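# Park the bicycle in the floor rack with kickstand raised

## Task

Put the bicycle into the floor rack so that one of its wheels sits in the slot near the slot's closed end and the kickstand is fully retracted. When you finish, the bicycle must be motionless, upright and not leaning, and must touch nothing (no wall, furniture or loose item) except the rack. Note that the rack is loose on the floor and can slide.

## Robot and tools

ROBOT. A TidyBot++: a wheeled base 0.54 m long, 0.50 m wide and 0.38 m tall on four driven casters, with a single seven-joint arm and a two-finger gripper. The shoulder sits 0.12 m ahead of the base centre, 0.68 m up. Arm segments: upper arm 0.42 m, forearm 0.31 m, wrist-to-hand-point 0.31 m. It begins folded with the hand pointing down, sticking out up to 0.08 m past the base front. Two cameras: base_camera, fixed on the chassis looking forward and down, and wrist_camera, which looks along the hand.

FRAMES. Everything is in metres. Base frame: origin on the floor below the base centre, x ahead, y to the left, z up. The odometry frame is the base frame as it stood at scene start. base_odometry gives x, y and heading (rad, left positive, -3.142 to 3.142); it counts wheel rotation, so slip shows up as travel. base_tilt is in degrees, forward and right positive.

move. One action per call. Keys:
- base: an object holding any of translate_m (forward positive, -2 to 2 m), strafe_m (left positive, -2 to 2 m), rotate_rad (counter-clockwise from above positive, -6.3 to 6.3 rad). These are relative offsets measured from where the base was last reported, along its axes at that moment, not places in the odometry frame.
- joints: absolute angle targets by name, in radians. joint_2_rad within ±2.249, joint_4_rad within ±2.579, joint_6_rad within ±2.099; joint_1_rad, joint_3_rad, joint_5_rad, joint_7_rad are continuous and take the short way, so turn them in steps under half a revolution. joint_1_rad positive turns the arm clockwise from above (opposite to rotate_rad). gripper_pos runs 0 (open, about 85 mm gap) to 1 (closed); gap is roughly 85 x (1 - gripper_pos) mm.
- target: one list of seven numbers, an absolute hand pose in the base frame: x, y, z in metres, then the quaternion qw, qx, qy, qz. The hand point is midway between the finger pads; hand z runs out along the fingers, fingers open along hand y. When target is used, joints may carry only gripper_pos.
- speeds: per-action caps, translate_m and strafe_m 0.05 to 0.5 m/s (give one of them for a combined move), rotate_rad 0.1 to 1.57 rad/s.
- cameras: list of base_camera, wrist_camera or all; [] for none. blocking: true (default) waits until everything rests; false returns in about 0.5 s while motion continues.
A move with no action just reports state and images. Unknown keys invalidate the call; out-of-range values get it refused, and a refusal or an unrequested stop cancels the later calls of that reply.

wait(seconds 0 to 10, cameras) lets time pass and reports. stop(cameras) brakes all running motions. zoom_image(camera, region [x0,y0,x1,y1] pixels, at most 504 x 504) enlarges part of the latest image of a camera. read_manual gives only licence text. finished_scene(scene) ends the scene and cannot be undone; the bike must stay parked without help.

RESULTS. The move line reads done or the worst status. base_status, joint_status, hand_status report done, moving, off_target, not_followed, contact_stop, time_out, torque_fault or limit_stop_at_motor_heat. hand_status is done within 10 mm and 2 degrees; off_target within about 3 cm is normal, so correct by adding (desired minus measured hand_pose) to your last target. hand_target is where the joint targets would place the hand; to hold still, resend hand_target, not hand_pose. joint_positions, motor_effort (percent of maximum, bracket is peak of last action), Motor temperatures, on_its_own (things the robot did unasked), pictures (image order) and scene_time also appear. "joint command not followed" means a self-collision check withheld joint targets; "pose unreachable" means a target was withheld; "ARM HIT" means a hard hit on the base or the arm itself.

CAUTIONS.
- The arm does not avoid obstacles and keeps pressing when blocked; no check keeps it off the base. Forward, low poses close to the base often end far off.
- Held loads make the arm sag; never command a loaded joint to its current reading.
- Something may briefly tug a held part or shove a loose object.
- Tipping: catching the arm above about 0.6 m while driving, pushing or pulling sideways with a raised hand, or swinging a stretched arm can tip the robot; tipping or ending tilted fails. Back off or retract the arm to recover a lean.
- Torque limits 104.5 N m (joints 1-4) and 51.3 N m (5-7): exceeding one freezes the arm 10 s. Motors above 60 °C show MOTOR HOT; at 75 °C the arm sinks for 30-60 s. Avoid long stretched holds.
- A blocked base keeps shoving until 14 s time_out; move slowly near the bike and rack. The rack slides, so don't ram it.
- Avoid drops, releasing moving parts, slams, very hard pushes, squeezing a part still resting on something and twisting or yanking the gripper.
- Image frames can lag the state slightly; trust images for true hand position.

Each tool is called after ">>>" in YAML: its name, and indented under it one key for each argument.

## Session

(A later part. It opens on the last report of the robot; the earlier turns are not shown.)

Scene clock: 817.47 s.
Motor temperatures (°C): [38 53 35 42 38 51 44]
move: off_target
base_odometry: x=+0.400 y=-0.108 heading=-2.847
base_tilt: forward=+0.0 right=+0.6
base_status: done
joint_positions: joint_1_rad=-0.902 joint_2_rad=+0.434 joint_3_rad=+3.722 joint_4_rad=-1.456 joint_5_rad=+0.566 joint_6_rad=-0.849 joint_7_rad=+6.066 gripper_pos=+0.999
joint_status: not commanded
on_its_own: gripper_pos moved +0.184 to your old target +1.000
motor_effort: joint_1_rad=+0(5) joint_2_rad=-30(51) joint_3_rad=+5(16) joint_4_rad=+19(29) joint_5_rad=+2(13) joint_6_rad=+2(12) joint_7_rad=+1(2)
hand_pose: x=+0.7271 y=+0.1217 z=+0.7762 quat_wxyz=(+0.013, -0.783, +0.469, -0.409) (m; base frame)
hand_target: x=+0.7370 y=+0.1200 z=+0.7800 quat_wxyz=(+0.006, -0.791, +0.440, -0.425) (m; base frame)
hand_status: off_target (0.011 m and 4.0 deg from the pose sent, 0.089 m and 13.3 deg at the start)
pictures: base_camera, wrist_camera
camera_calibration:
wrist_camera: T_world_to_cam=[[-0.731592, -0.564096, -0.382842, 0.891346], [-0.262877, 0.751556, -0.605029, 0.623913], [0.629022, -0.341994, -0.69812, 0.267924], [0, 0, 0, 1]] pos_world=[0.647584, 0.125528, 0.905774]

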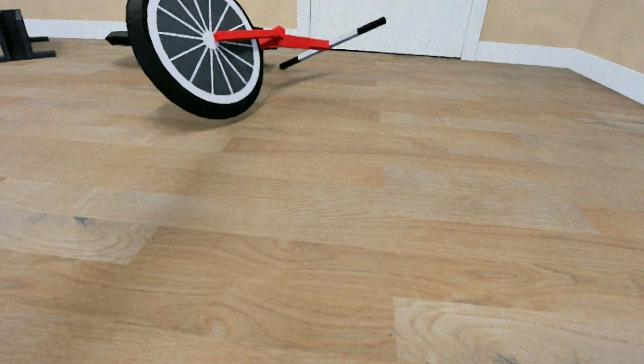

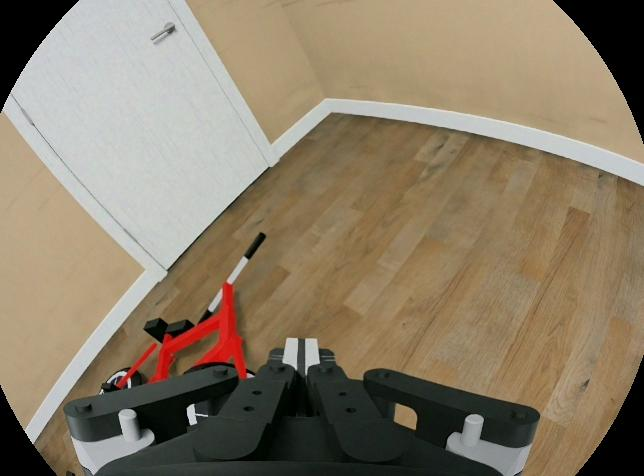

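>>> move:
  joints: {"gripper_pos": 0.0, "joint_1_rad": 0, "joint_2_rad": 0, "joint_3_rad": 3.14, "joint_4_rad": -1.7, "joint_5_rad": 0, "joint_6_rad": -1.1, "joint_7_rad": 7.85}
  base: {"rotate_rad": 0.3}

>>> zoom_image:
  camera: "base_camera"
  region: [100, 0, 400, 180]

Scene clock: 820.33 s.
Motor temperatures (°C): [38 53 35 42 38 51 44]
move: done
base_odometry: x=+0.400 y=-0.108 heading=-2.547
base_tilt: forward=+0.0 right=+0.6
base_status: done
joint_positions: joint_1_rad=-0.019 joint_2_rad=+0.021 joint_3_rad=+3.158 joint_4_rad=-1.686 joint_5_rad=+0.071 joint_6_rad=-1.053 joint_7_rad=+7.803 gripper_pos=+0.000
joint_status: all done
motor_effort: joint_1_rad=+0(5) joint_2_rad=-19(32) joint_3_rad=+0(7) joint_4_rad=+19(20) joint_5_rad=-1(5) joint_6_rad=+4(4) joint_7_rad=+1(1)
hand_pose: x=+0.5558 y=-0.0166 z=+0.7717 quat_wxyz=(-0.029, -0.981, +0.012, -0.191) (m; base frame)
hand_target: x=+0.5350 y=+0.0020 z=+0.7688 quat_wxyz=(+0.000, -0.985, +0.001, -0.170) (m; base frame)
hand_status: not commanded
pictures: base_camera, wrist_camera
camera_calibration:
wrist_camera: T_world_to_cam=[[-0.0274428, -0.996927, 0.0733733, -0.064358], [-0.942007, 0.00123156, -0.335592, 0.837212], [0.334471, -0.0783278, -0.939145, 0.679248], [0, 0, 0, 1]] pos_world=[0.559704, -0.0119873, 0.923597]

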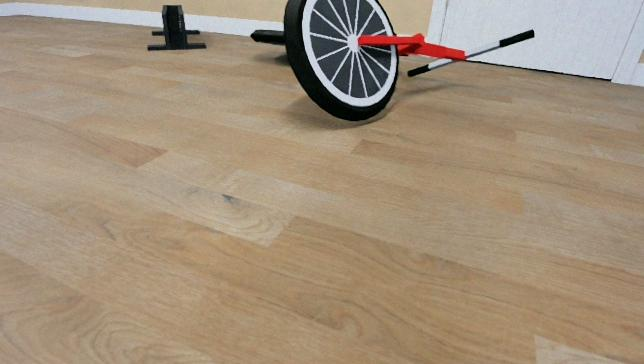

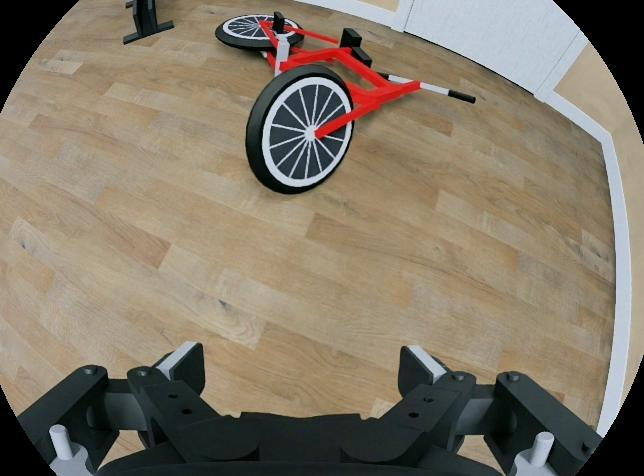

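Scaled by 1.680.

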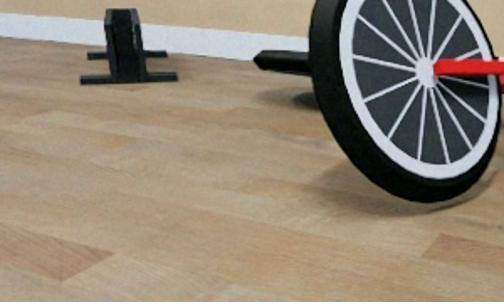

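>>> move:
  base: {"translate_m": 0.35}
  joints: {"joint_2_rad": 0.1, "joint_4_rad": -1.6, "joint_6_rad": -1.44}

Scene clock: 824.83 s.
Motor temperatures (°C): [38 53 35 42 38 51 44]
move: done
base_odometry: x=+0.110 y=-0.304 heading=-2.546
base_tilt: forward=+0.0 right=+0.6
base_status: done
joint_positions: joint_1_rad=-0.018 joint_2_rad=+0.091 joint_3_rad=+3.156 joint_4_rad=-1.606 joint_5_rad=+0.068 joint_6_rad=-1.396 joint_7_rad=+7.806 gripper_pos=+0.000
joint_status: all done
motor_effort: joint_1_rad=+0(1) joint_2_rad=-20(23) joint_3_rad=+0(1) joint_4_rad=+17(20) joint_5_rad=+0(1) joint_6_rad=+1(4) joint_7_rad=+1(1)
hand_pose: x=+0.4844 y=-0.0183 z=+0.7510 quat_wxyz=(-0.034, -0.999, +0.017, -0.025) (m; base frame)
hand_target: x=+0.4732 y=+0.0019 z=+0.7487 quat_wxyz=(+0.000, -1.000, +0.001, -0.001) (m; base frame)
hand_status: not commanded
pictures: base_camera, wrist_camera
camera_calibration:
wrist_camera: T_world_to_cam=[[-0.0218509, -0.996142, 0.0849869, -0.0779311], [-0.999737, 0.0211837, -0.00874486, 0.545804], [0.00691079, -0.0851557, -0.996344, 0.885084], [0, 0, 0, 1]] pos_world=[0.537841, -0.0138227, 0.893244]

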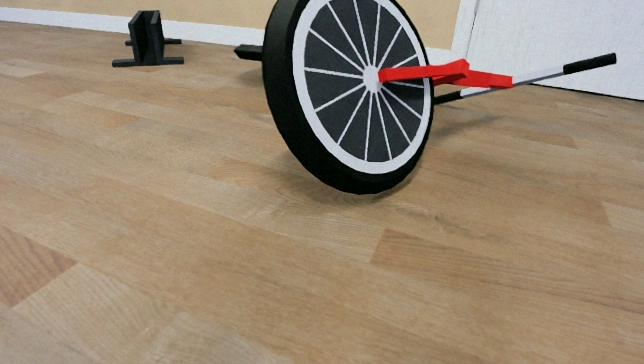

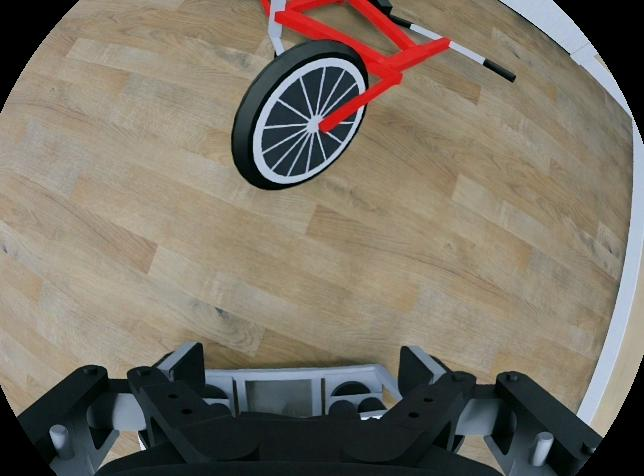

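>>> move:
  target: [0.887, 0.01, 0.45, 0.1594, 0.910, -0.377, -0.066]

Scene clock: 829.13 s.
Motor temperatures (°C): [38 52 35 42 38 51 44]
move: off_target
base_odometry: x=+0.110 y=-0.304 heading=-2.546
base_tilt: forward=+0.0 right=+0.6
base_status: not commanded
joint_positions: joint_1_rad=-0.111 joint_2_rad=+1.577 joint_3_rad=+3.360 joint_4_rad=+0.199 joint_5_rad=+0.022 joint_6_rad=-1.987 joint_7_rad=+7.105 gripper_pos=+0.000
joint_status: not commanded
motor_effort: joint_1_rad=+0(2) joint_2_rad=-53(58) joint_3_rad=-1(1) joint_4_rad=+15(18) joint_5_rad=+0(2) joint_6_rad=-2(2) joint_7_rad=+0(1)
hand_pose: x=+0.7816 y=+0.0162 z=+0.4402 quat_wxyz=(-0.154, -0.932, +0.323, +0.051) (m; base frame)
hand_target: x=+0.7680 y=+0.0156 z=+0.4412 quat_wxyz=(-0.155, -0.923, +0.345, +0.073) (m; base frame)
hand_status: off_target (0.106 m and 6.9 deg from the pose sent, 0.504 m and 46.3 deg at the start; a joint's target at an end of its range on 9 of 101 steps)
pictures: base_camera, wrist_camera
camera_calibration:
wrist_camera: T_world_to_cam=[[-0.571822, -0.74803, 0.336855, 0.30432], [-0.785382, 0.617801, 0.0386979, 0.641463], [-0.237057, -0.242432, -0.940761, 0.74509], [0, 0, 0, 1]] pos_world=[0.854439, 0.0119767, 0.573617]

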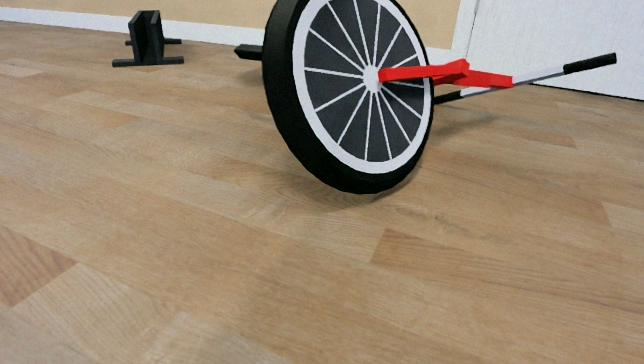

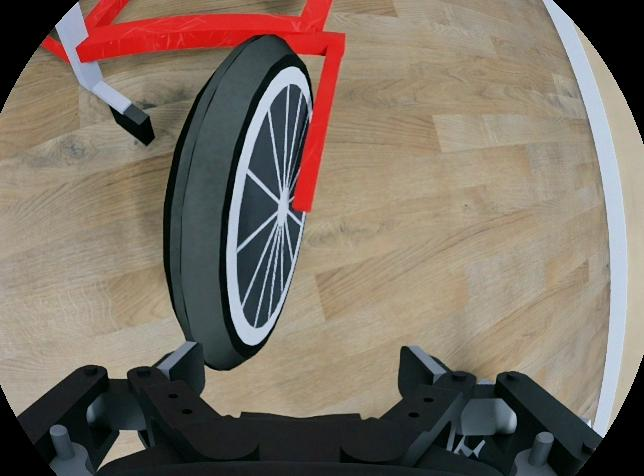

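>>> move:
  base: {"translate_m": 0.11}
  speeds: {"translate_m": 0.2}

>>> move:
  target: [0.755, -0.014, 0.35, 0.1594, 0.910, -0.377, -0.066]

Scene clock: 830.67 s.
Motor temperatures (°C): [38 52 35 42 38 51 44]
move: done
base_odometry: x=+0.019 y=-0.366 heading=-2.546
base_tilt: forward=+0.0 right=+0.6
base_status: done
joint_positions: joint_1_rad=-0.111 joint_2_rad=+1.577 joint_3_rad=+3.360 joint_4_rad=+0.199 joint_5_rad=+0.022 joint_6_rad=-1.993 joint_7_rad=+7.105 gripper_pos=+0.000
joint_status: not commanded
motor_effort: joint_1_rad=+0(2) joint_2_rad=-53(55) joint_3_rad=+0(1) joint_4_rad=+15(15) joint_5_rad=+0(2) joint_6_rad=-2(3) joint_7_rad=+1(1)
hand_pose: x=+0.7797 y=+0.0161 z=+0.4406 quat_wxyz=(-0.155, -0.932, +0.324, +0.054) (m; base frame)
hand_target: x=+0.7680 y=+0.0156 z=+0.4412 quat_wxyz=(-0.155, -0.923, +0.345, +0.073) (m; base frame)
hand_status: not commanded
pictures: base_camera, wrist_camera
camera_calibration:
wrist_camera: T_world_to_cam=[[-0.570885, -0.746954, 0.340807, 0.300523], [-0.784212, 0.618999, 0.0430427, 0.63717], [-0.24311, -0.242693, -0.939147, 0.749027], [0, 0, 0, 1]] pos_world=[0.853336, 0.0118528, 0.573601]

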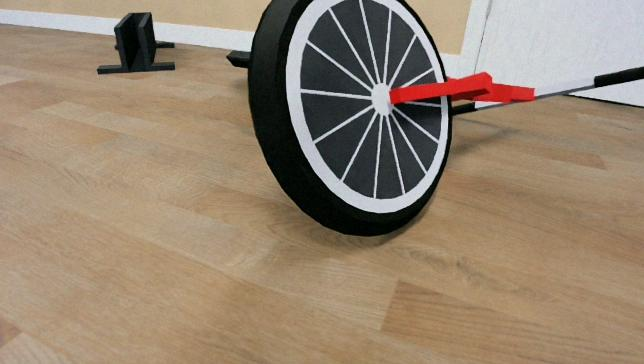

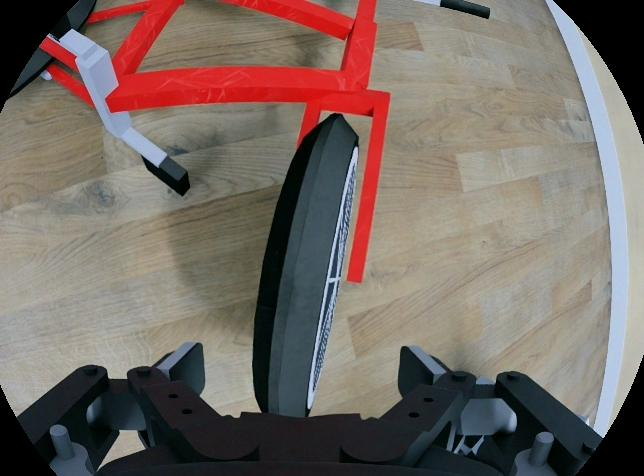

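Scene clock: 832.30 s.
Motor temperatures (°C): [38 52 34 42 38 51 44]
move: off_target
base_odometry: x=+0.019 y=-0.366 heading=-2.546
base_tilt: forward=+0.0 right=+0.6
base_status: not commanded
joint_positions: joint_1_rad=-0.082 joint_2_rad=+1.822 joint_3_rad=+3.238 joint_4_rad=+0.467 joint_5_rad=+0.096 joint_6_rad=-2.010 joint_7_rad=+7.093 gripper_pos=+0.000
joint_status: not commanded
motor_effort: joint_1_rad=+0(1) joint_2_rad=-52(56) joint_3_rad=-1(1) joint_4_rad=+15(16) joint_5_rad=+0(2) joint_6_rad=-2(2) joint_7_rad=+0(1)
hand_pose: x=+0.7660 y=+0.0113 z=+0.3441 quat_wxyz=(-0.130, -0.930, +0.338, +0.062) (m; base frame)
hand_target: x=+0.7550 y=-0.0140 z=+0.3500 quat_wxyz=(-0.159, -0.910, +0.377, +0.066) (m; base frame)
hand_status: off_target (0.028 m and 6.1 deg from the pose sent, 0.099 m and 6.8 deg at the start)
pictures: base_camera, wrist_camera
camera_calibration:
wrist_camera: T_world_to_cam=[[-0.596425, -0.744154, 0.300854, 0.355291], [-0.763923, 0.6413, 0.0718073, 0.607771], [-0.246373, -0.187001, -0.950963, 0.659834], [0, 0, 0, 1]] pos_world=[0.83876, -0.00198276, 0.476945]

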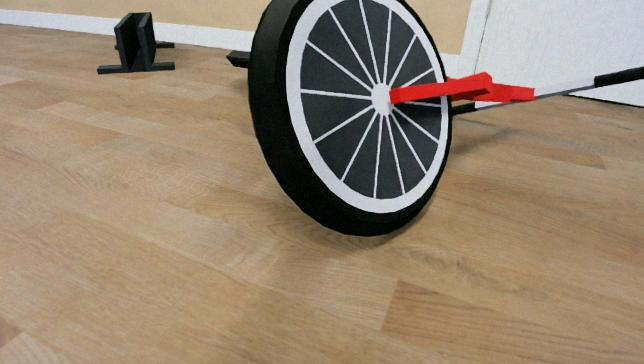

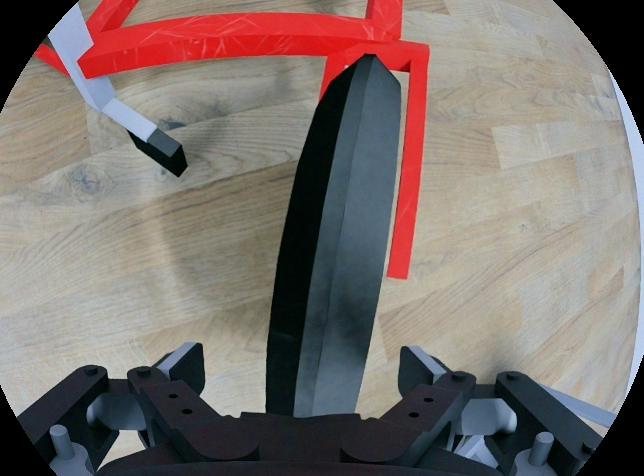

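>>> move:
  joints: {"gripper_pos": 1.0}

Scene clock: 833.43 s.
Motor temperatures (°C): [38 52 34 42 38 51 44]
move: off_target
base_odometry: x=+0.019 y=-0.366 heading=-2.546
base_tilt: forward=+0.0 right=+0.6
base_status: not commanded
joint_positions: joint_1_rad=-0.078 joint_2_rad=+1.817 joint_3_rad=+3.237 joint_4_rad=+0.471 joint_5_rad=+0.111 joint_6_rad=-2.035 joint_7_rad=+7.087 gripper_pos=+0.685
joint_status: gripper_pos off_target (ended at +0.685, target +1.000)
motor_effort: joint_1_rad=+1(2) joint_2_rad=-51(52) joint_3_rad=-1(2) joint_4_rad=+15(15) joint_5_rad=-1(3) joint_6_rad=-2(4) joint_7_rad=+1(1)
hand_pose: x=+0.7616 y=+0.0049 z=+0.3509 quat_wxyz=(-0.139, -0.926, +0.346, +0.066) (m; base frame)
hand_target: x=+0.7550 y=-0.0140 z=+0.3500 quat_wxyz=(-0.159, -0.910, +0.377, +0.066) (m; base frame)
hand_status: not commanded
pictures: base_camera, wrist_camera
camera_calibration:
wrist_camera: T_world_to_cam=[[-0.605877, -0.728914, 0.318743, 0.346704], [-0.75161, 0.655778, 0.070974, 0.598888], [-0.260759, -0.196569, -0.94518, 0.67299], [0, 0, 0, 1]] pos_world=[0.835678, -0.00773189, 0.483082]

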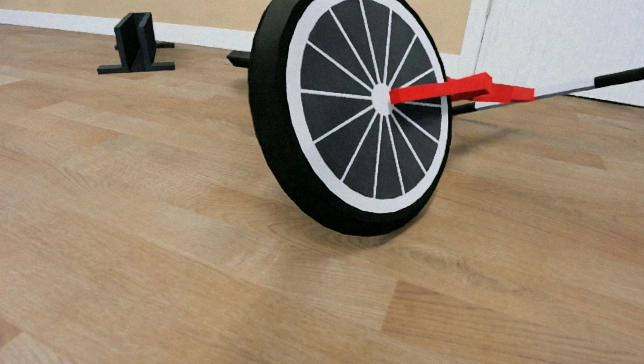

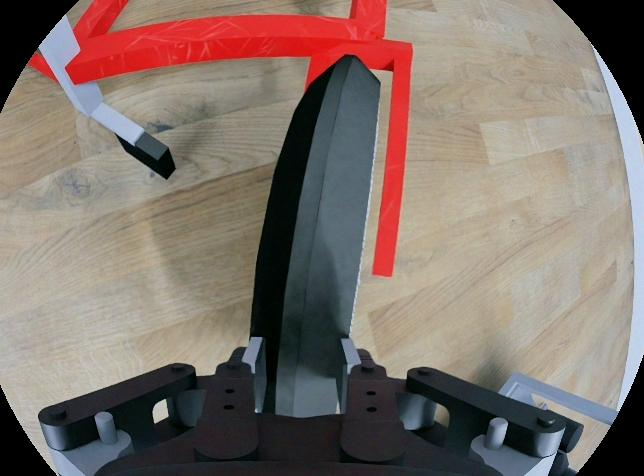

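>>> move:
  base: {"translate_m": -0.396, "strafe_m": 0.382}
  speeds: {"translate_m": 0.1}

Scene clock: 839.73 s.
Motor temperatures (°C): [38 53 34 42 38 51 44]
move: done
base_odometry: x=+0.561 y=-0.459 heading=-2.546
base_tilt: forward=+0.0 right=+0.6
base_status: done
joint_positions: joint_1_rad=-0.010 joint_2_rad=+1.886 joint_3_rad=+3.236 joint_4_rad=+0.471 joint_5_rad=+0.148 joint_6_rad=-1.940 joint_7_rad=+7.073 gripper_pos=+0.982
joint_status: not commanded
on_its_own: gripper_pos moved +0.297 to your old target +1.000
motor_effort: joint_1_rad=-11(15) joint_2_rad=-64(74) joint_3_rad=-3(4) joint_4_rad=+17(20) joint_5_rad=-6(8) joint_6_rad=-19(27) joint_7_rad=+1(3)
hand_pose: x=+0.7649 y=-0.0506 z=+0.3024 quat_wxyz=(-0.148, -0.912, +0.380, +0.051) (m; base frame)
hand_target: x=+0.7550 y=-0.0140 z=+0.3500 quat_wxyz=(-0.159, -0.910, +0.377, +0.066) (m; base frame)
hand_status: not commanded
pictures: base_camera, wrist_camera
camera_calibration:
wrist_camera: T_world_to_cam=[[-0.663415, -0.673488, 0.326028, 0.368315], [-0.706479, 0.70734, 0.0236071, 0.623619], [-0.246512, -0.214671, -0.945065, 0.605178], [0, 0, 0, 1]] pos_world=[0.834103, -0.0631402, 0.43713]

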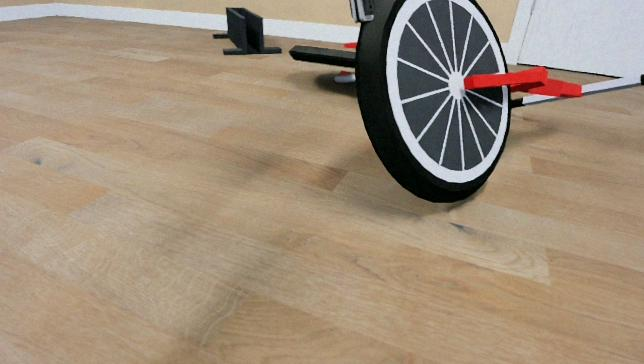

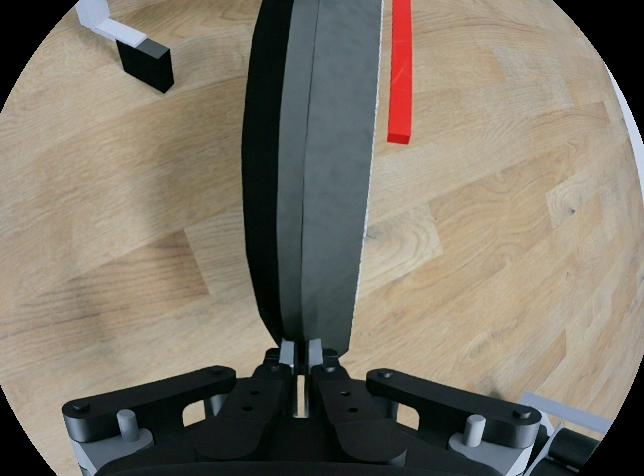

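>>> move:
  joints: {"gripper_pos": 0.0}
  cameras: []

>>> move:
  target: [0.755, -0.05, 0.42, 0.1594, 0.910, -0.377, -0.066]

Scene clock: 840.97 s.
Motor temperatures (°C): [38 53 34 42 38 51 44]
move: done
base_odometry: x=+0.561 y=-0.459 heading=-2.546
base_tilt: forward=+0.0 right=+0.6
base_status: not commanded
joint_positions: joint_1_rad=-0.074 joint_2_rad=+1.826 joint_3_rad=+3.229 joint_4_rad=+0.478 joint_5_rad=+0.149 joint_6_rad=-2.060 joint_7_rad=+7.073 gripper_pos=+0.000
joint_status: all done
motor_effort: joint_1_rad=+0(13) joint_2_rad=-52(64) joint_3_rad=+0(3) joint_4_rad=+15(18) joint_5_rad=+1(7) joint_6_rad=-2(19) joint_7_rad=+0(2)
hand_pose: x=+0.7530 y=-0.0067 z=+0.3506 quat_wxyz=(-0.157, -0.917, +0.360, +0.072) (m; base frame)
hand_target: x=+0.7550 y=-0.0140 z=+0.3500 quat_wxyz=(-0.159, -0.910, +0.377, +0.066) (m; base frame)
hand_status: not commanded
pictures: none
No camera images: "cameras" was empty.

Scene clock: 841.97 s.
Motor temperatures (°C): [38 53 34 42 38 51 44]
move: off_target
base_odometry: x=+0.561 y=-0.459 heading=-2.546
base_tilt: forward=+0.0 right=+0.6
base_status: not commanded
joint_positions: joint_1_rad=-0.023 joint_2_rad=+1.746 joint_3_rad=+3.229 joint_4_rad=+0.502 joint_5_rad=+0.149 joint_6_rad=-2.065 joint_7_rad=+7.101 gripper_pos=+0.000
joint_status: not commanded
motor_effort: joint_1_rad=+0(2) joint_2_rad=-53(56) joint_3_rad=-1(1) joint_4_rad=+15(16) joint_5_rad=+0(2) joint_6_rad=-1(2) joint_7_rad=+1(1)
hand_pose: x=+0.7798 y=-0.0379 z=+0.4083 quat_wxyz=(-0.134, -0.916, +0.378, +0.033) (m; base frame)
hand_target: x=+0.7725 y=-0.0515 z=+0.4165 quat_wxyz=(-0.150, -0.914, +0.375, +0.039) (m; base frame)
hand_status: off_target (0.030 m and 4.8 deg from the pose sent, 0.082 m and 2.2 deg at the start; a joint's target at an end of its range on 18 of 18 steps)
pictures: base_camera, wrist_camera
camera_calibration:
wrist_camera: T_world_to_cam=[[-0.668657, -0.68544, 0.288219, 0.371279], [-0.715164, 0.69895, 0.00308205, 0.637566], [-0.203563, -0.204063, -0.957559, 0.68367], [0, 0, 0, 1]] pos_world=[0.843393, -0.0516254, 0.54568]

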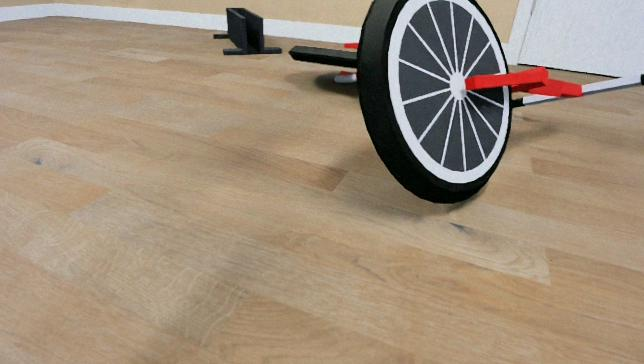

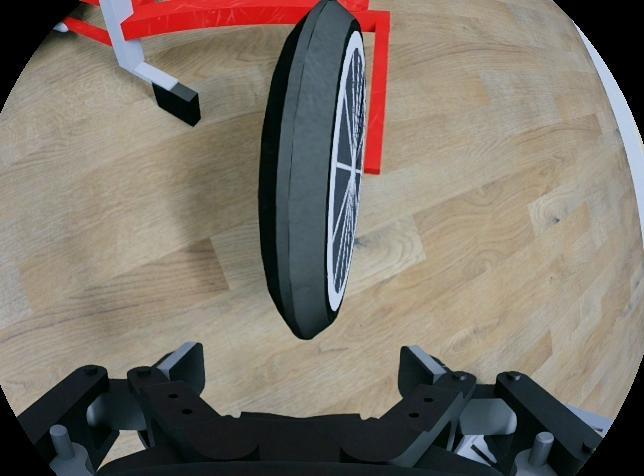

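>>> move:
  base: {"translate_m": 0.075, "strafe_m": -0.072}
  speeds: {"translate_m": 0.2}

>>> move:
  target: [0.765, -0.055, 0.335, 0.1594, 0.910, -0.377, -0.066]

Scene clock: 843.33 s.
Motor temperatures (°C): [38 53 34 41 38 51 44]
move: done
base_odometry: x=+0.459 y=-0.442 heading=-2.545
base_tilt: forward=+0.0 right=+0.6
base_status: done
joint_positions: joint_1_rad=-0.018 joint_2_rad=+1.746 joint_3_rad=+3.229 joint_4_rad=+0.502 joint_5_rad=+0.149 joint_6_rad=-2.065 joint_7_rad=+7.101 gripper_pos=+0.000
joint_status: not commanded
motor_effort: joint_1_rad=+0(4) joint_2_rad=-53(53) joint_3_rad=-1(1) joint_4_rad=+15(16) joint_5_rad=+1(2) joint_6_rad=-1(2) joint_7_rad=+1(1)
hand_pose: x=+0.7796 y=-0.0412 z=+0.4083 quat_wxyz=(-0.134, -0.915, +0.380, +0.034) (m; base frame)
hand_target: x=+0.7725 y=-0.0515 z=+0.4165 quat_wxyz=(-0.150, -0.914, +0.375, +0.039) (m; base frame)
hand_status: not commanded
pictures: base_camera, wrist_camera
camera_calibration:
wrist_camera: T_world_to_cam=[[-0.672053, -0.68211, 0.288219, 0.371683], [-0.711684, 0.702493, 0.00308205, 0.637152], [-0.204574, -0.20305, -0.957559, 0.68379], [0, 0, 0, 1]] pos_world=[0.843127, -0.0552226, 0.54568]

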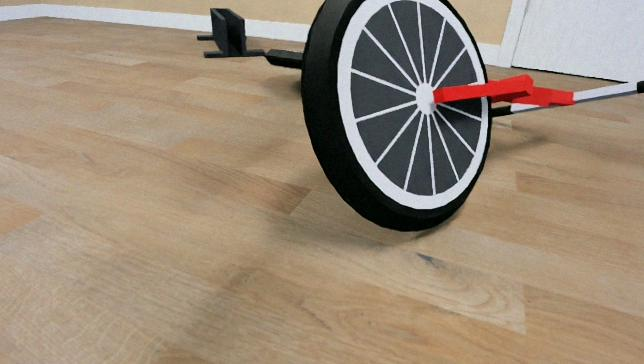

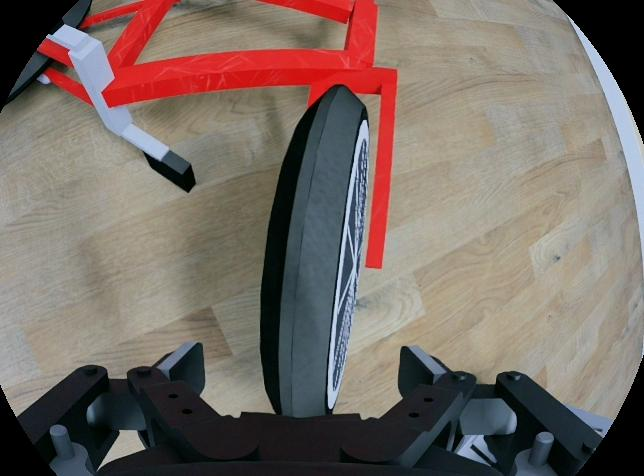

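Scene clock: 844.43 s.
Motor temperatures (°C): [38 53 34 41 38 51 44]
move: off_target
base_odometry: x=+0.459 y=-0.442 heading=-2.545
base_tilt: forward=+0.0 right=+0.6
base_status: not commanded
joint_positions: joint_1_rad=-0.018 joint_2_rad=+1.789 joint_3_rad=+3.246 joint_4_rad=+0.372 joint_5_rad=+0.149 joint_6_rad=-1.996 joint_7_rad=+7.101 gripper_pos=+0.000
joint_status: not commanded
motor_effort: joint_1_rad=+0(0) joint_2_rad=-52(56) joint_3_rad=+0(1) joint_4_rad=+15(16) joint_5_rad=+1(1) joint_6_rad=-2(2) joint_7_rad=+1(1)
hand_pose: x=+0.7583 y=-0.0493 z=+0.3462 quat_wxyz=(-0.164, -0.911, +0.369, +0.077) (m; base frame)
hand_target: x=+0.7650 y=-0.0550 z=+0.3350 quat_wxyz=(-0.159, -0.910, +0.377, +0.066) (m; base frame)
hand_status: off_target (0.014 m and 1.6 deg from the pose sent, 0.076 m and 4.8 deg at the start)
pictures: base_camera, wrist_camera
camera_calibration:
wrist_camera: T_world_to_cam=[[-0.632505, -0.679492, 0.37179, 0.310931], [-0.71307, 0.698253, 0.0630375, 0.607921], [-0.302437, -0.225241, -0.926174, 0.680571], [0, 0, 0, 1]] pos_world=[0.835986, -0.0599141, 0.476404]

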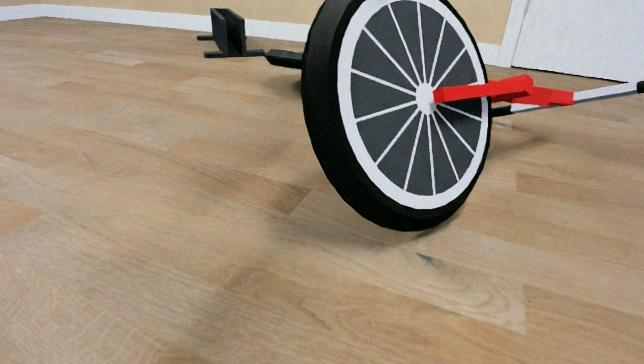

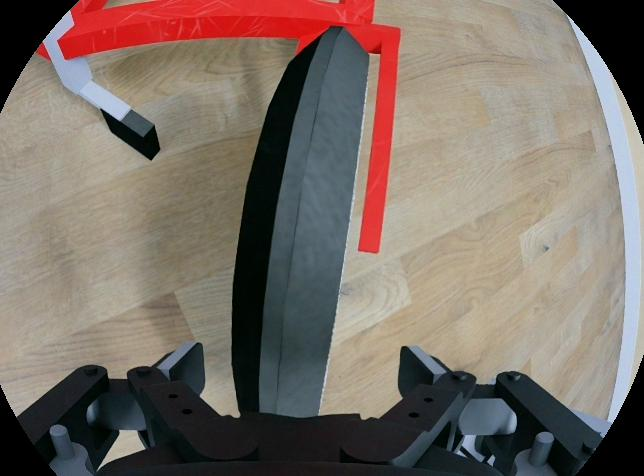

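>>> move:
  target: [0.793, -0.065, 0.300, 0.1594, 0.910, -0.377, -0.066]

>>> move:
  joints: {"gripper_pos": 1.0}

Scene clock: 854.90 s.
Motor temperatures (°C): [38 53 34 41 38 51 44]
move: time_out
base_odometry: x=+0.459 y=-0.442 heading=-2.545
base_tilt: forward=+0.0 right=+0.6
base_status: not commanded
joint_positions: joint_1_rad=-0.046 joint_2_rad=+1.662 joint_3_rad=+3.319 joint_4_rad=-0.049 joint_5_rad=+0.107 joint_6_rad=-1.688 joint_7_rad=+7.109 gripper_pos=+0.000
joint_status: not commanded
motor_effort: joint_1_rad=+0(8) joint_2_rad=-53(59) joint_3_rad=+1(6) joint_4_rad=+15(21) joint_5_rad=+1(11) joint_6_rad=-2(13) joint_7_rad=+1(2)
hand_pose: x=+0.7746 y=-0.0576 z=+0.3089 quat_wxyz=(-0.180, -0.921, +0.339, +0.063) (m; base frame)
hand_target: x=+0.7747 y=-0.0584 z=+0.3091 quat_wxyz=(-0.181, -0.921, +0.339, +0.062) (m; base frame)
hand_status: time_out (0.022 m and 5.2 deg from the pose sent, 0.060 m and 1.6 deg at the start; a joint's target at an end of its range on 9 of 300 steps)
pictures: base_camera, wrist_camera
camera_calibration:
wrist_camera: T_world_to_cam=[[-0.585793, -0.710536, 0.389852, 0.285921], [-0.760874, 0.64782, 0.0374105, 0.669733], [-0.279136, -0.274714, -0.920117, 0.626389], [0, 0, 0, 1]] pos_world=[0.85192, -0.0586312, 0.439829]

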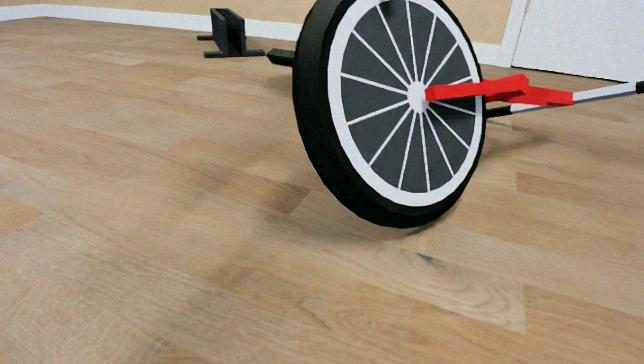

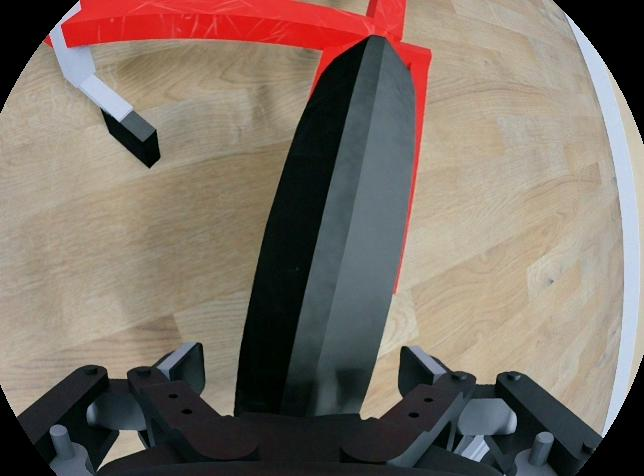

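not run: a stop that you did not command came earlier in this reply.

>>> move:
  joints: {"gripper_pos": 1.0}

Scene clock: 856.07 s.
Motor temperatures (°C): [38 53 34 41 38 51 44]
move: off_target
base_odometry: x=+0.459 y=-0.442 heading=-2.545
base_tilt: forward=+0.0 right=+0.6
base_status: not commanded
joint_positions: joint_1_rad=-0.047 joint_2_rad=+1.659 joint_3_rad=+3.321 joint_4_rad=-0.049 joint_5_rad=+0.109 joint_6_rad=-1.693 joint_7_rad=+7.108 gripper_pos=+0.483
joint_status: gripper_pos off_target (ended at +0.483, target +1.000)
motor_effort: joint_1_rad=-1(3) joint_2_rad=-52(56) joint_3_rad=-1(3) joint_4_rad=+15(16) joint_5_rad=+0(5) joint_6_rad=+0(4) joint_7_rad=+3(3)
hand_pose: x=+0.7742 y=-0.0586 z=+0.3112 quat_wxyz=(-0.182, -0.921, +0.339, +0.063) (m; base frame)
hand_target: x=+0.7747 y=-0.0584 z=+0.3091 quat_wxyz=(-0.181, -0.921, +0.339, +0.062) (m; base frame)
hand_status: not commanded
pictures: base_camera, wrist_camera
camera_calibration:
wrist_camera: T_world_to_cam=[[-0.586372, -0.707808, 0.393924, 0.283423], [-0.759722, 0.649265, 0.035732, 0.669687], [-0.281053, -0.278321, -0.918448, 0.628874], [0, 0, 0, 1]] pos_world=[0.851714, -0.059167, 0.442012]

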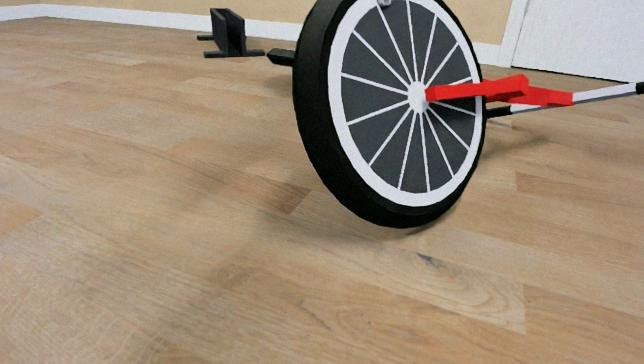

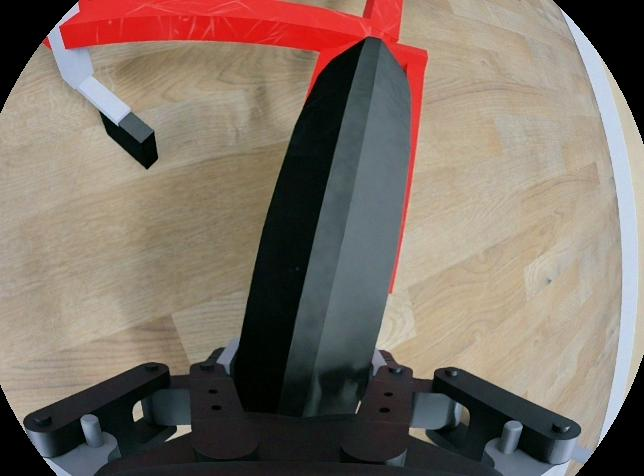

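>>> move:
  base: {"translate_m": -0.393, "strafe_m": -0.075}
  speeds: {"translate_m": 0.1}

Scene clock: 860.73 s.
Motor temperatures (°C): [38 53 34 41 38 51 44]
move: done
base_odometry: x=+0.742 y=-0.160 heading=-2.545
base_tilt: forward=+0.0 right=+0.6
base_status: done
joint_positions: joint_1_rad=-0.086 joint_2_rad=+1.687 joint_3_rad=+3.345 joint_4_rad=-0.022 joint_5_rad=+0.134 joint_6_rad=-1.557 joint_7_rad=+7.192 gripper_pos=+0.503
joint_status: not commanded
motor_effort: joint_1_rad=+9(11) joint_2_rad=-61(65) joint_3_rad=-7(7) joint_4_rad=+10(15) joint_5_rad=-11(13) joint_6_rad=-25(31) joint_7_rad=-15(15)
hand_pose: x=+0.8178 y=-0.0436 z=+0.2958 quat_wxyz=(-0.179, -0.946, +0.269, -0.004) (m; base frame)
hand_target: x=+0.7747 y=-0.0584 z=+0.3091 quat_wxyz=(-0.181, -0.921, +0.339, +0.062) (m; base frame)
hand_status: not commanded
pictures: base_camera, wrist_camera
camera_calibration:
wrist_camera: T_world_to_cam=[[-0.496609, -0.792585, 0.353819, 0.260465], [-0.857765, 0.510481, -0.060409, 0.796187], [-0.132738, -0.333493, -0.933361, 0.511887], [0, 0, 0, 1]] pos_world=[0.880238, -0.0292865, 0.433715]

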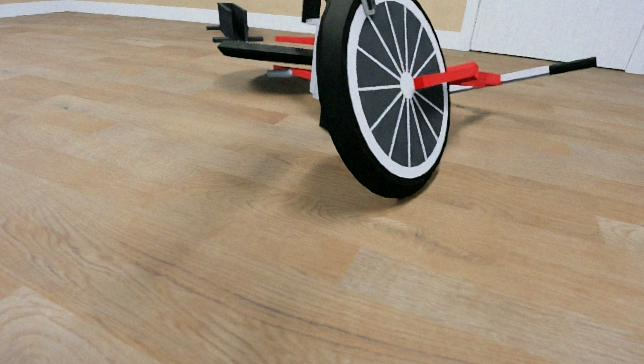

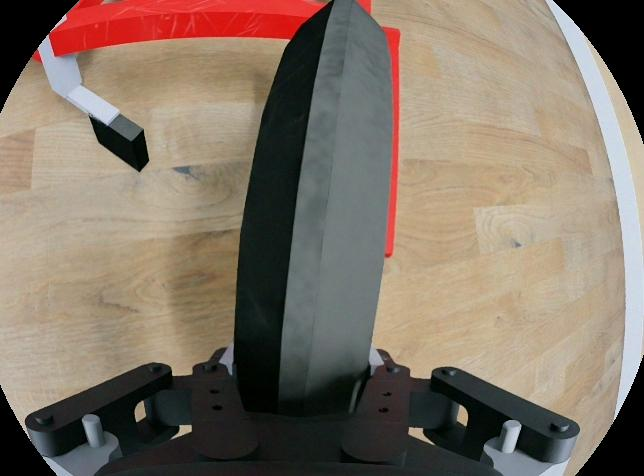

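>>> move:
  base: {"translate_m": -0.327, "strafe_m": -0.124}
  speeds: {"translate_m": 0.1}

Scene clock: 864.97 s.
Motor temperatures (°C): [38 54 34 41 38 52 44]
move: done
base_odometry: x=+0.942 y=+0.126 heading=-2.544
base_tilt: forward=+0.0 right=+0.6
base_status: done
joint_positions: joint_1_rad=-0.135 joint_2_rad=+1.692 joint_3_rad=+3.348 joint_4_rad=-0.015 joint_5_rad=+0.140 joint_6_rad=-1.530 joint_7_rad=+7.218 gripper_pos=+0.509
joint_status: not commanded
motor_effort: joint_1_rad=+17(19) joint_2_rad=-61(65) joint_3_rad=-4(7) joint_4_rad=+9(10) joint_5_rad=-5(12) joint_6_rad=-27(33) joint_7_rad=-18(18)
hand_pose: x=+0.8283 y=-0.0101 z=+0.2942 quat_wxyz=(-0.177, -0.957, +0.231, -0.021) (m; base frame)
hand_target: x=+0.7747 y=-0.0584 z=+0.3091 quat_wxyz=(-0.181, -0.921, +0.339, +0.062) (m; base frame)
hand_status: not commanded
pictures: base_camera, wrist_camera
camera_calibration:
wrist_camera: T_world_to_cam=[[-0.434132, -0.831421, 0.346797, 0.24272], [-0.896743, 0.435561, -0.0783476, 0.824887], [-0.0859113, -0.345001, -0.934662, 0.484406], [0, 0, 0, 1]] pos_world=[0.8867, 0.00963427, 0.433209]

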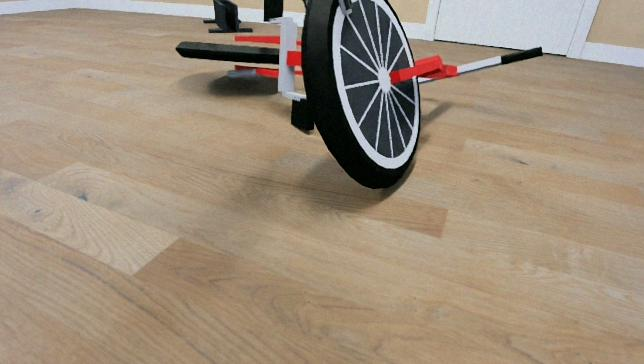

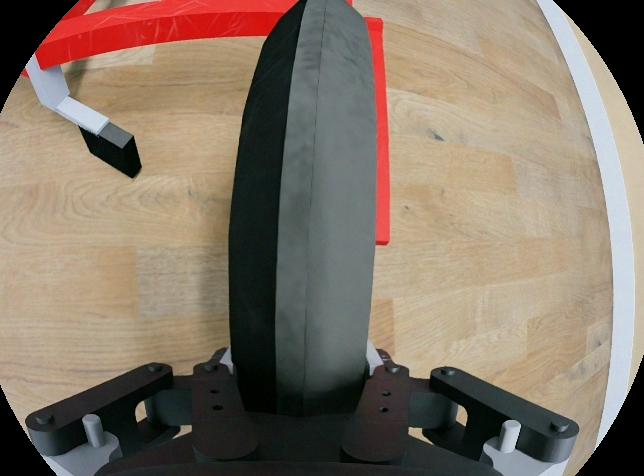

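>>> move:
  joints: {"gripper_pos": 0.0}
  cameras: []

>>> move:
  target: [0.79, 0.0, 0.47, 0.1594, 0.910, -0.377, -0.066]
  cameras: []

>>> move:
  joints: {"joint_1_rad": 0, "joint_2_rad": 0, "joint_3_rad": 3.14, "joint_4_rad": -1.7, "joint_5_rad": 0, "joint_6_rad": -1.1, "joint_7_rad": 7.85}

Scene clock: 866.40 s.
Motor temperatures (°C): [38 54 34 41 38 52 44]
move: done
base_odometry: x=+0.943 y=+0.127 heading=-2.545
base_tilt: forward=+0.0 right=+0.6
base_status: not commanded
joint_positions: joint_1_rad=-0.069 joint_2_rad=+1.689 joint_3_rad=+3.308 joint_4_rad=-0.049 joint_5_rad=+0.086 joint_6_rad=-1.662 joint_7_rad=+7.096 gripper_pos=+0.000
joint_status: all done
motor_effort: joint_1_rad=+2(18) joint_2_rad=-58(69) joint_3_rad=+2(5) joint_4_rad=+15(18) joint_5_rad=+3(7) joint_6_rad=-7(27) joint_7_rad=+1(18)
hand_pose: x=+0.7720 y=-0.0339 z=+0.2868 quat_wxyz=(-0.167, -0.926, +0.332, +0.067) (m; base frame)
hand_target: x=+0.7747 y=-0.0584 z=+0.3091 quat_wxyz=(-0.181, -0.921, +0.339, +0.062) (m; base frame)
hand_status: not commanded
pictures: none
No camera images: "cameras" was empty.

Scene clock: 876.87 s.
Motor temperatures (°C): [38 54 34 41 38 51 44]
move: time_out
base_odometry: x=+0.943 y=+0.127 heading=-2.545
base_tilt: forward=+0.0 right=+0.6
base_status: not commanded
joint_positions: joint_1_rad=-0.135 joint_2_rad=+1.429 joint_3_rad=+3.293 joint_4_rad=-0.123 joint_5_rad=+0.064 joint_6_rad=-1.855 joint_7_rad=+7.050 gripper_pos=+0.000
joint_status: not commanded
motor_effort: joint_1_rad=+0(5) joint_2_rad=-53(69) joint_3_rad=+0(3) joint_4_rad=+15(19) joint_5_rad=+0(6) joint_6_rad=-2(13) joint_7_rad=+1(1)
hand_pose: x=+0.7706 y=+0.0213 z=+0.4517 quat_wxyz=(-0.153, -0.922, +0.348, +0.070) (m; base frame)
hand_target: x=+0.7708 y=+0.0216 z=+0.4508 quat_wxyz=(-0.152, -0.923, +0.347, +0.070) (m; base frame)
hand_status: time_out (0.034 m and 3.8 deg from the pose sent, 0.187 m and 5.6 deg at the start; a joint's target at an end of its range on 15 of 300 steps)
pictures: none
No camera images: "cameras" was empty.

not run: a stop that you did not command came earlier in this reply.

>>> move:
  joints: {"joint_1_rad": 0, "joint_2_rad": 0, "joint_3_rad": 3.14, "joint_4_rad": -1.7, "joint_5_rad": 0, "joint_6_rad": -1.1, "joint_7_rad": 7.85}

Scene clock: 880.00 s.
Motor temperatures (°C): [38 54 34 41 38 51 44]
move: done
base_odometry: x=+0.943 y=+0.127 heading=-2.545
base_tilt: forward=+0.0 right=+0.6
base_status: not commanded
joint_positions: joint_1_rad=-0.020 joint_2_rad=+0.019 joint_3_rad=+3.158 joint_4_rad=-1.686 joint_5_rad=+0.064 joint_6_rad=-1.143 joint_7_rad=+7.804 gripper_pos=+0.000
joint_status: all done
motor_effort: joint_1_rad=+0(1) joint_2_rad=-18(57) joint_3_rad=+0(2) joint_4_rad=+18(19) joint_5_rad=-1(2) joint_6_rad=+3(3) joint_7_rad=+1(1)
hand_pose: x=+0.5290 y=-0.0152 z=+0.7628 quat_wxyz=(-0.027, -0.989, +0.014, -0.147) (m; base frame)
hand_target: x=+0.5350 y=+0.0020 z=+0.7688 quat_wxyz=(+0.000, -0.985, +0.001, -0.170) (m; base frame)
hand_status: not commanded
pictures: base_camera, wrist_camera
camera_calibration:
wrist_camera: T_world_to_cam=[[-0.0255016, -0.997181, 0.0705666, -0.0619055], [-0.968028, 0.00701194, -0.250743, 0.758044], [0.249541, -0.0747048, -0.965478, 0.745096], [0, 0, 0, 1]] pos_world=[0.546297, -0.011384, 0.913817]

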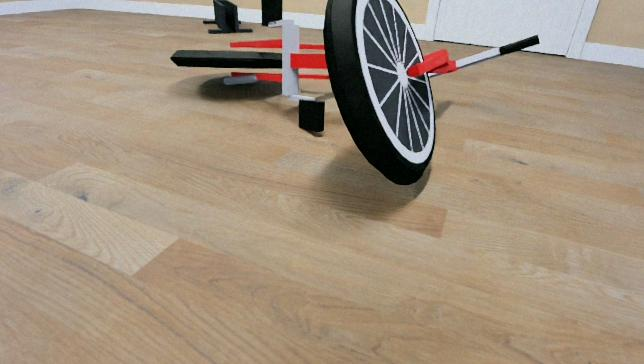

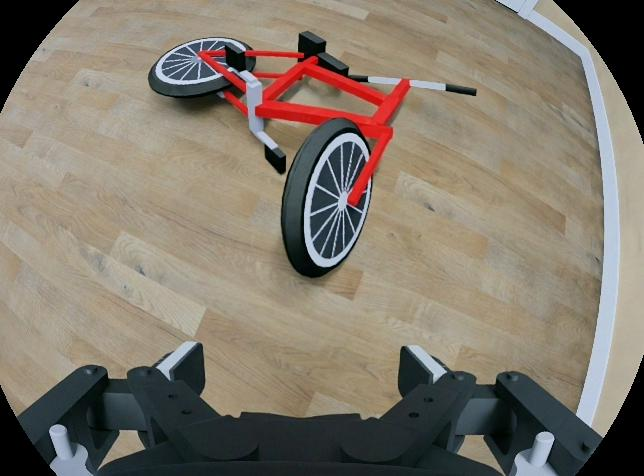

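>>> move:
  base: {"rotate_rad": 0.95}

Scene clock: 883.03 s.
Motor temperatures (°C): [38 54 34 41 38 51 44]
move: done
base_odometry: x=+0.943 y=+0.127 heading=-1.595
base_tilt: forward=+0.0 right=+0.6
base_status: done
joint_positions: joint_1_rad=-0.011 joint_2_rad=+0.019 joint_3_rad=+3.145 joint_4_rad=-1.686 joint_5_rad=+0.059 joint_6_rad=-1.137 joint_7_rad=+7.806 gripper_pos=+0.000
joint_status: not commanded
motor_effort: joint_1_rad=+0(2) joint_2_rad=-18(20) joint_3_rad=+0(2) joint_4_rad=+18(19) joint_5_rad=-1(2) joint_6_rad=+3(3) joint_7_rad=+1(1)
hand_pose: x=+0.5304 y=-0.0122 z=+0.7632 quat_wxyz=(-0.024, -0.988, +0.012, -0.149) (m; base frame)
hand_target: x=+0.5350 y=+0.0020 z=+0.7688 quat_wxyz=(+0.000, -0.985, +0.001, -0.170) (m; base frame)
hand_status: not commanded
pictures: base_camera, wrist_camera
camera_calibration:
wrist_camera: T_world_to_cam=[[-0.0214021, -0.997643, 0.0651922, -0.0569981], [-0.966742, 0.0040287, -0.255722, 0.762581], [0.254857, -0.0684971, -0.96455, 0.741847], [0, 0, 0, 1]] pos_world=[0.546934, -0.00912162, 0.914273]

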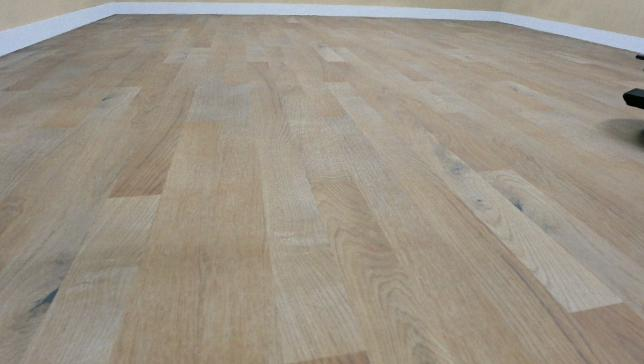

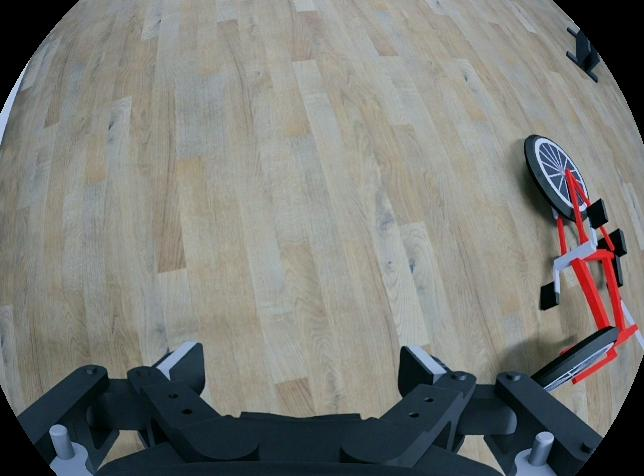

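>>> move:
  base: {"translate_m": 2.0, "strafe_m": -0.2}
  cameras: []

>>> move:
  base: {"rotate_rad": -1.35, "translate_m": 0.15, "strafe_m": -0.45}

>>> zoom_image:
  camera: "wrist_camera"
  region: [150, 0, 500, 260]

Scene clock: 888.53 s.
Motor temperatures (°C): [38 53 34 41 38 51 44]
move: done
base_odometry: x=+0.695 y=-1.868 heading=-1.594
base_tilt: forward=+0.0 right=+0.6
base_status: done
joint_positions: joint_1_rad=-0.011 joint_2_rad=+0.014 joint_3_rad=+3.145 joint_4_rad=-1.689 joint_5_rad=+0.059 joint_6_rad=-1.136 joint_7_rad=+7.806 gripper_pos=+0.000
joint_status: not commanded
motor_effort: joint_1_rad=+0(1) joint_2_rad=-18(21) joint_3_rad=+0(1) joint_4_rad=+19(19) joint_5_rad=-1(2) joint_6_rad=+3(3) joint_7_rad=+1(1)
hand_pose: x=+0.5296 y=-0.0122 z=+0.7647 quat_wxyz=(-0.024, -0.988, +0.012, -0.152) (m; base frame)
hand_target: x=+0.5350 y=+0.0020 z=+0.7688 quat_wxyz=(+0.000, -0.985, +0.001, -0.170) (m; base frame)
hand_status: not commanded
pictures: none
No camera images: "cameras" was empty.

Scene clock: 890.90 s.
Motor temperatures (°C): [38 53 34 41 38 51 44]
move: done
base_odometry: x=+0.241 y=-2.007 heading=-2.945
base_tilt: forward=+0.0 right=+0.6
base_status: done
joint_positions: joint_1_rad=-0.006 joint_2_rad=+0.013 joint_3_rad=+3.140 joint_4_rad=-1.689 joint_5_rad=+0.056 joint_6_rad=-1.135 joint_7_rad=+7.806 gripper_pos=+0.000
joint_status: not commanded
motor_effort: joint_1_rad=-1(3) joint_2_rad=-18(23) joint_3_rad=-1(3) joint_4_rad=+18(19) joint_5_rad=-2(2) joint_6_rad=+3(3) joint_7_rad=+1(1)
hand_pose: x=+0.5298 y=-0.0111 z=+0.7648 quat_wxyz=(-0.022, -0.988, +0.012, -0.152) (m; base frame)
hand_target: x=+0.5350 y=+0.0020 z=+0.7688 quat_wxyz=(+0.000, -0.985, +0.001, -0.170) (m; base frame)
hand_status: not commanded
pictures: base_camera, wrist_camera
camera_calibration:
wrist_camera: T_world_to_cam=[[-0.0213477, -0.997843, 0.0620723, -0.0537262], [-0.965194, 0.00438235, -0.261498, 0.765983], [0.260662, -0.0654942, -0.963206, 0.739546], [0, 0, 0, 1]] pos_world=[0.545404, -0.00853115, 0.915973]

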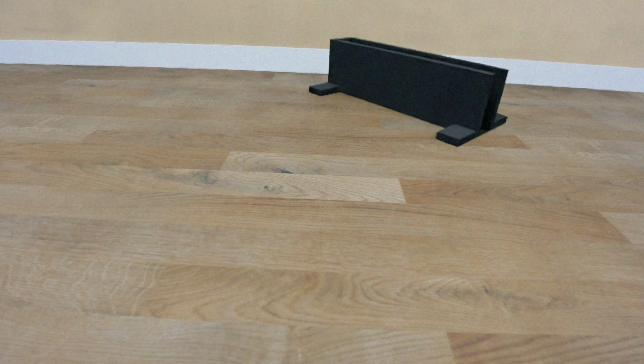

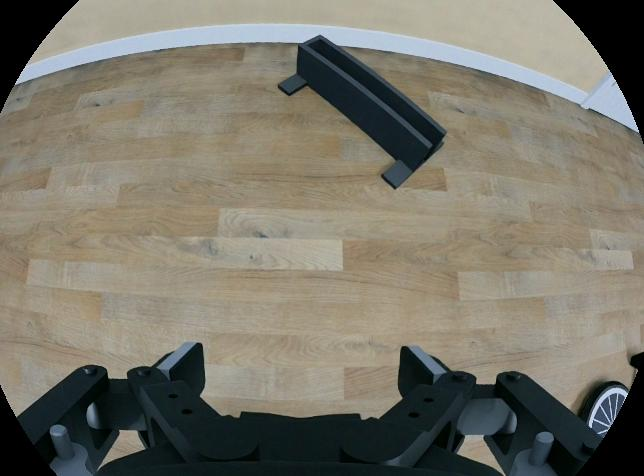

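Scaled by 1.440.

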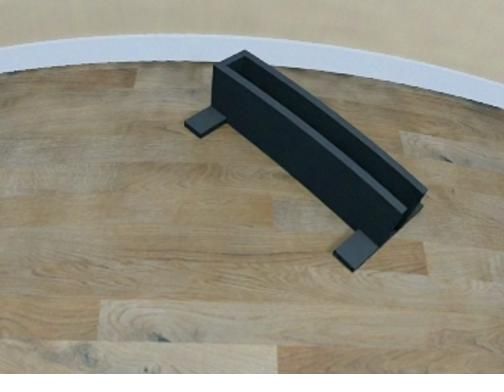

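>>> zoom_image:
  camera: "base_camera"
  region: [290, 10, 530, 160]

Scaled by 2.100.

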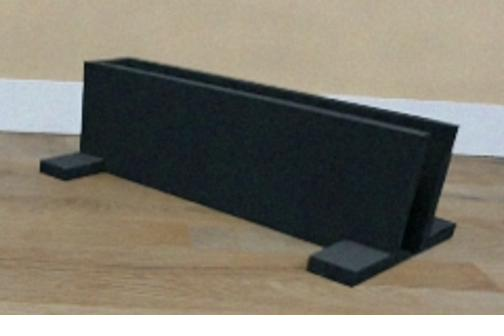

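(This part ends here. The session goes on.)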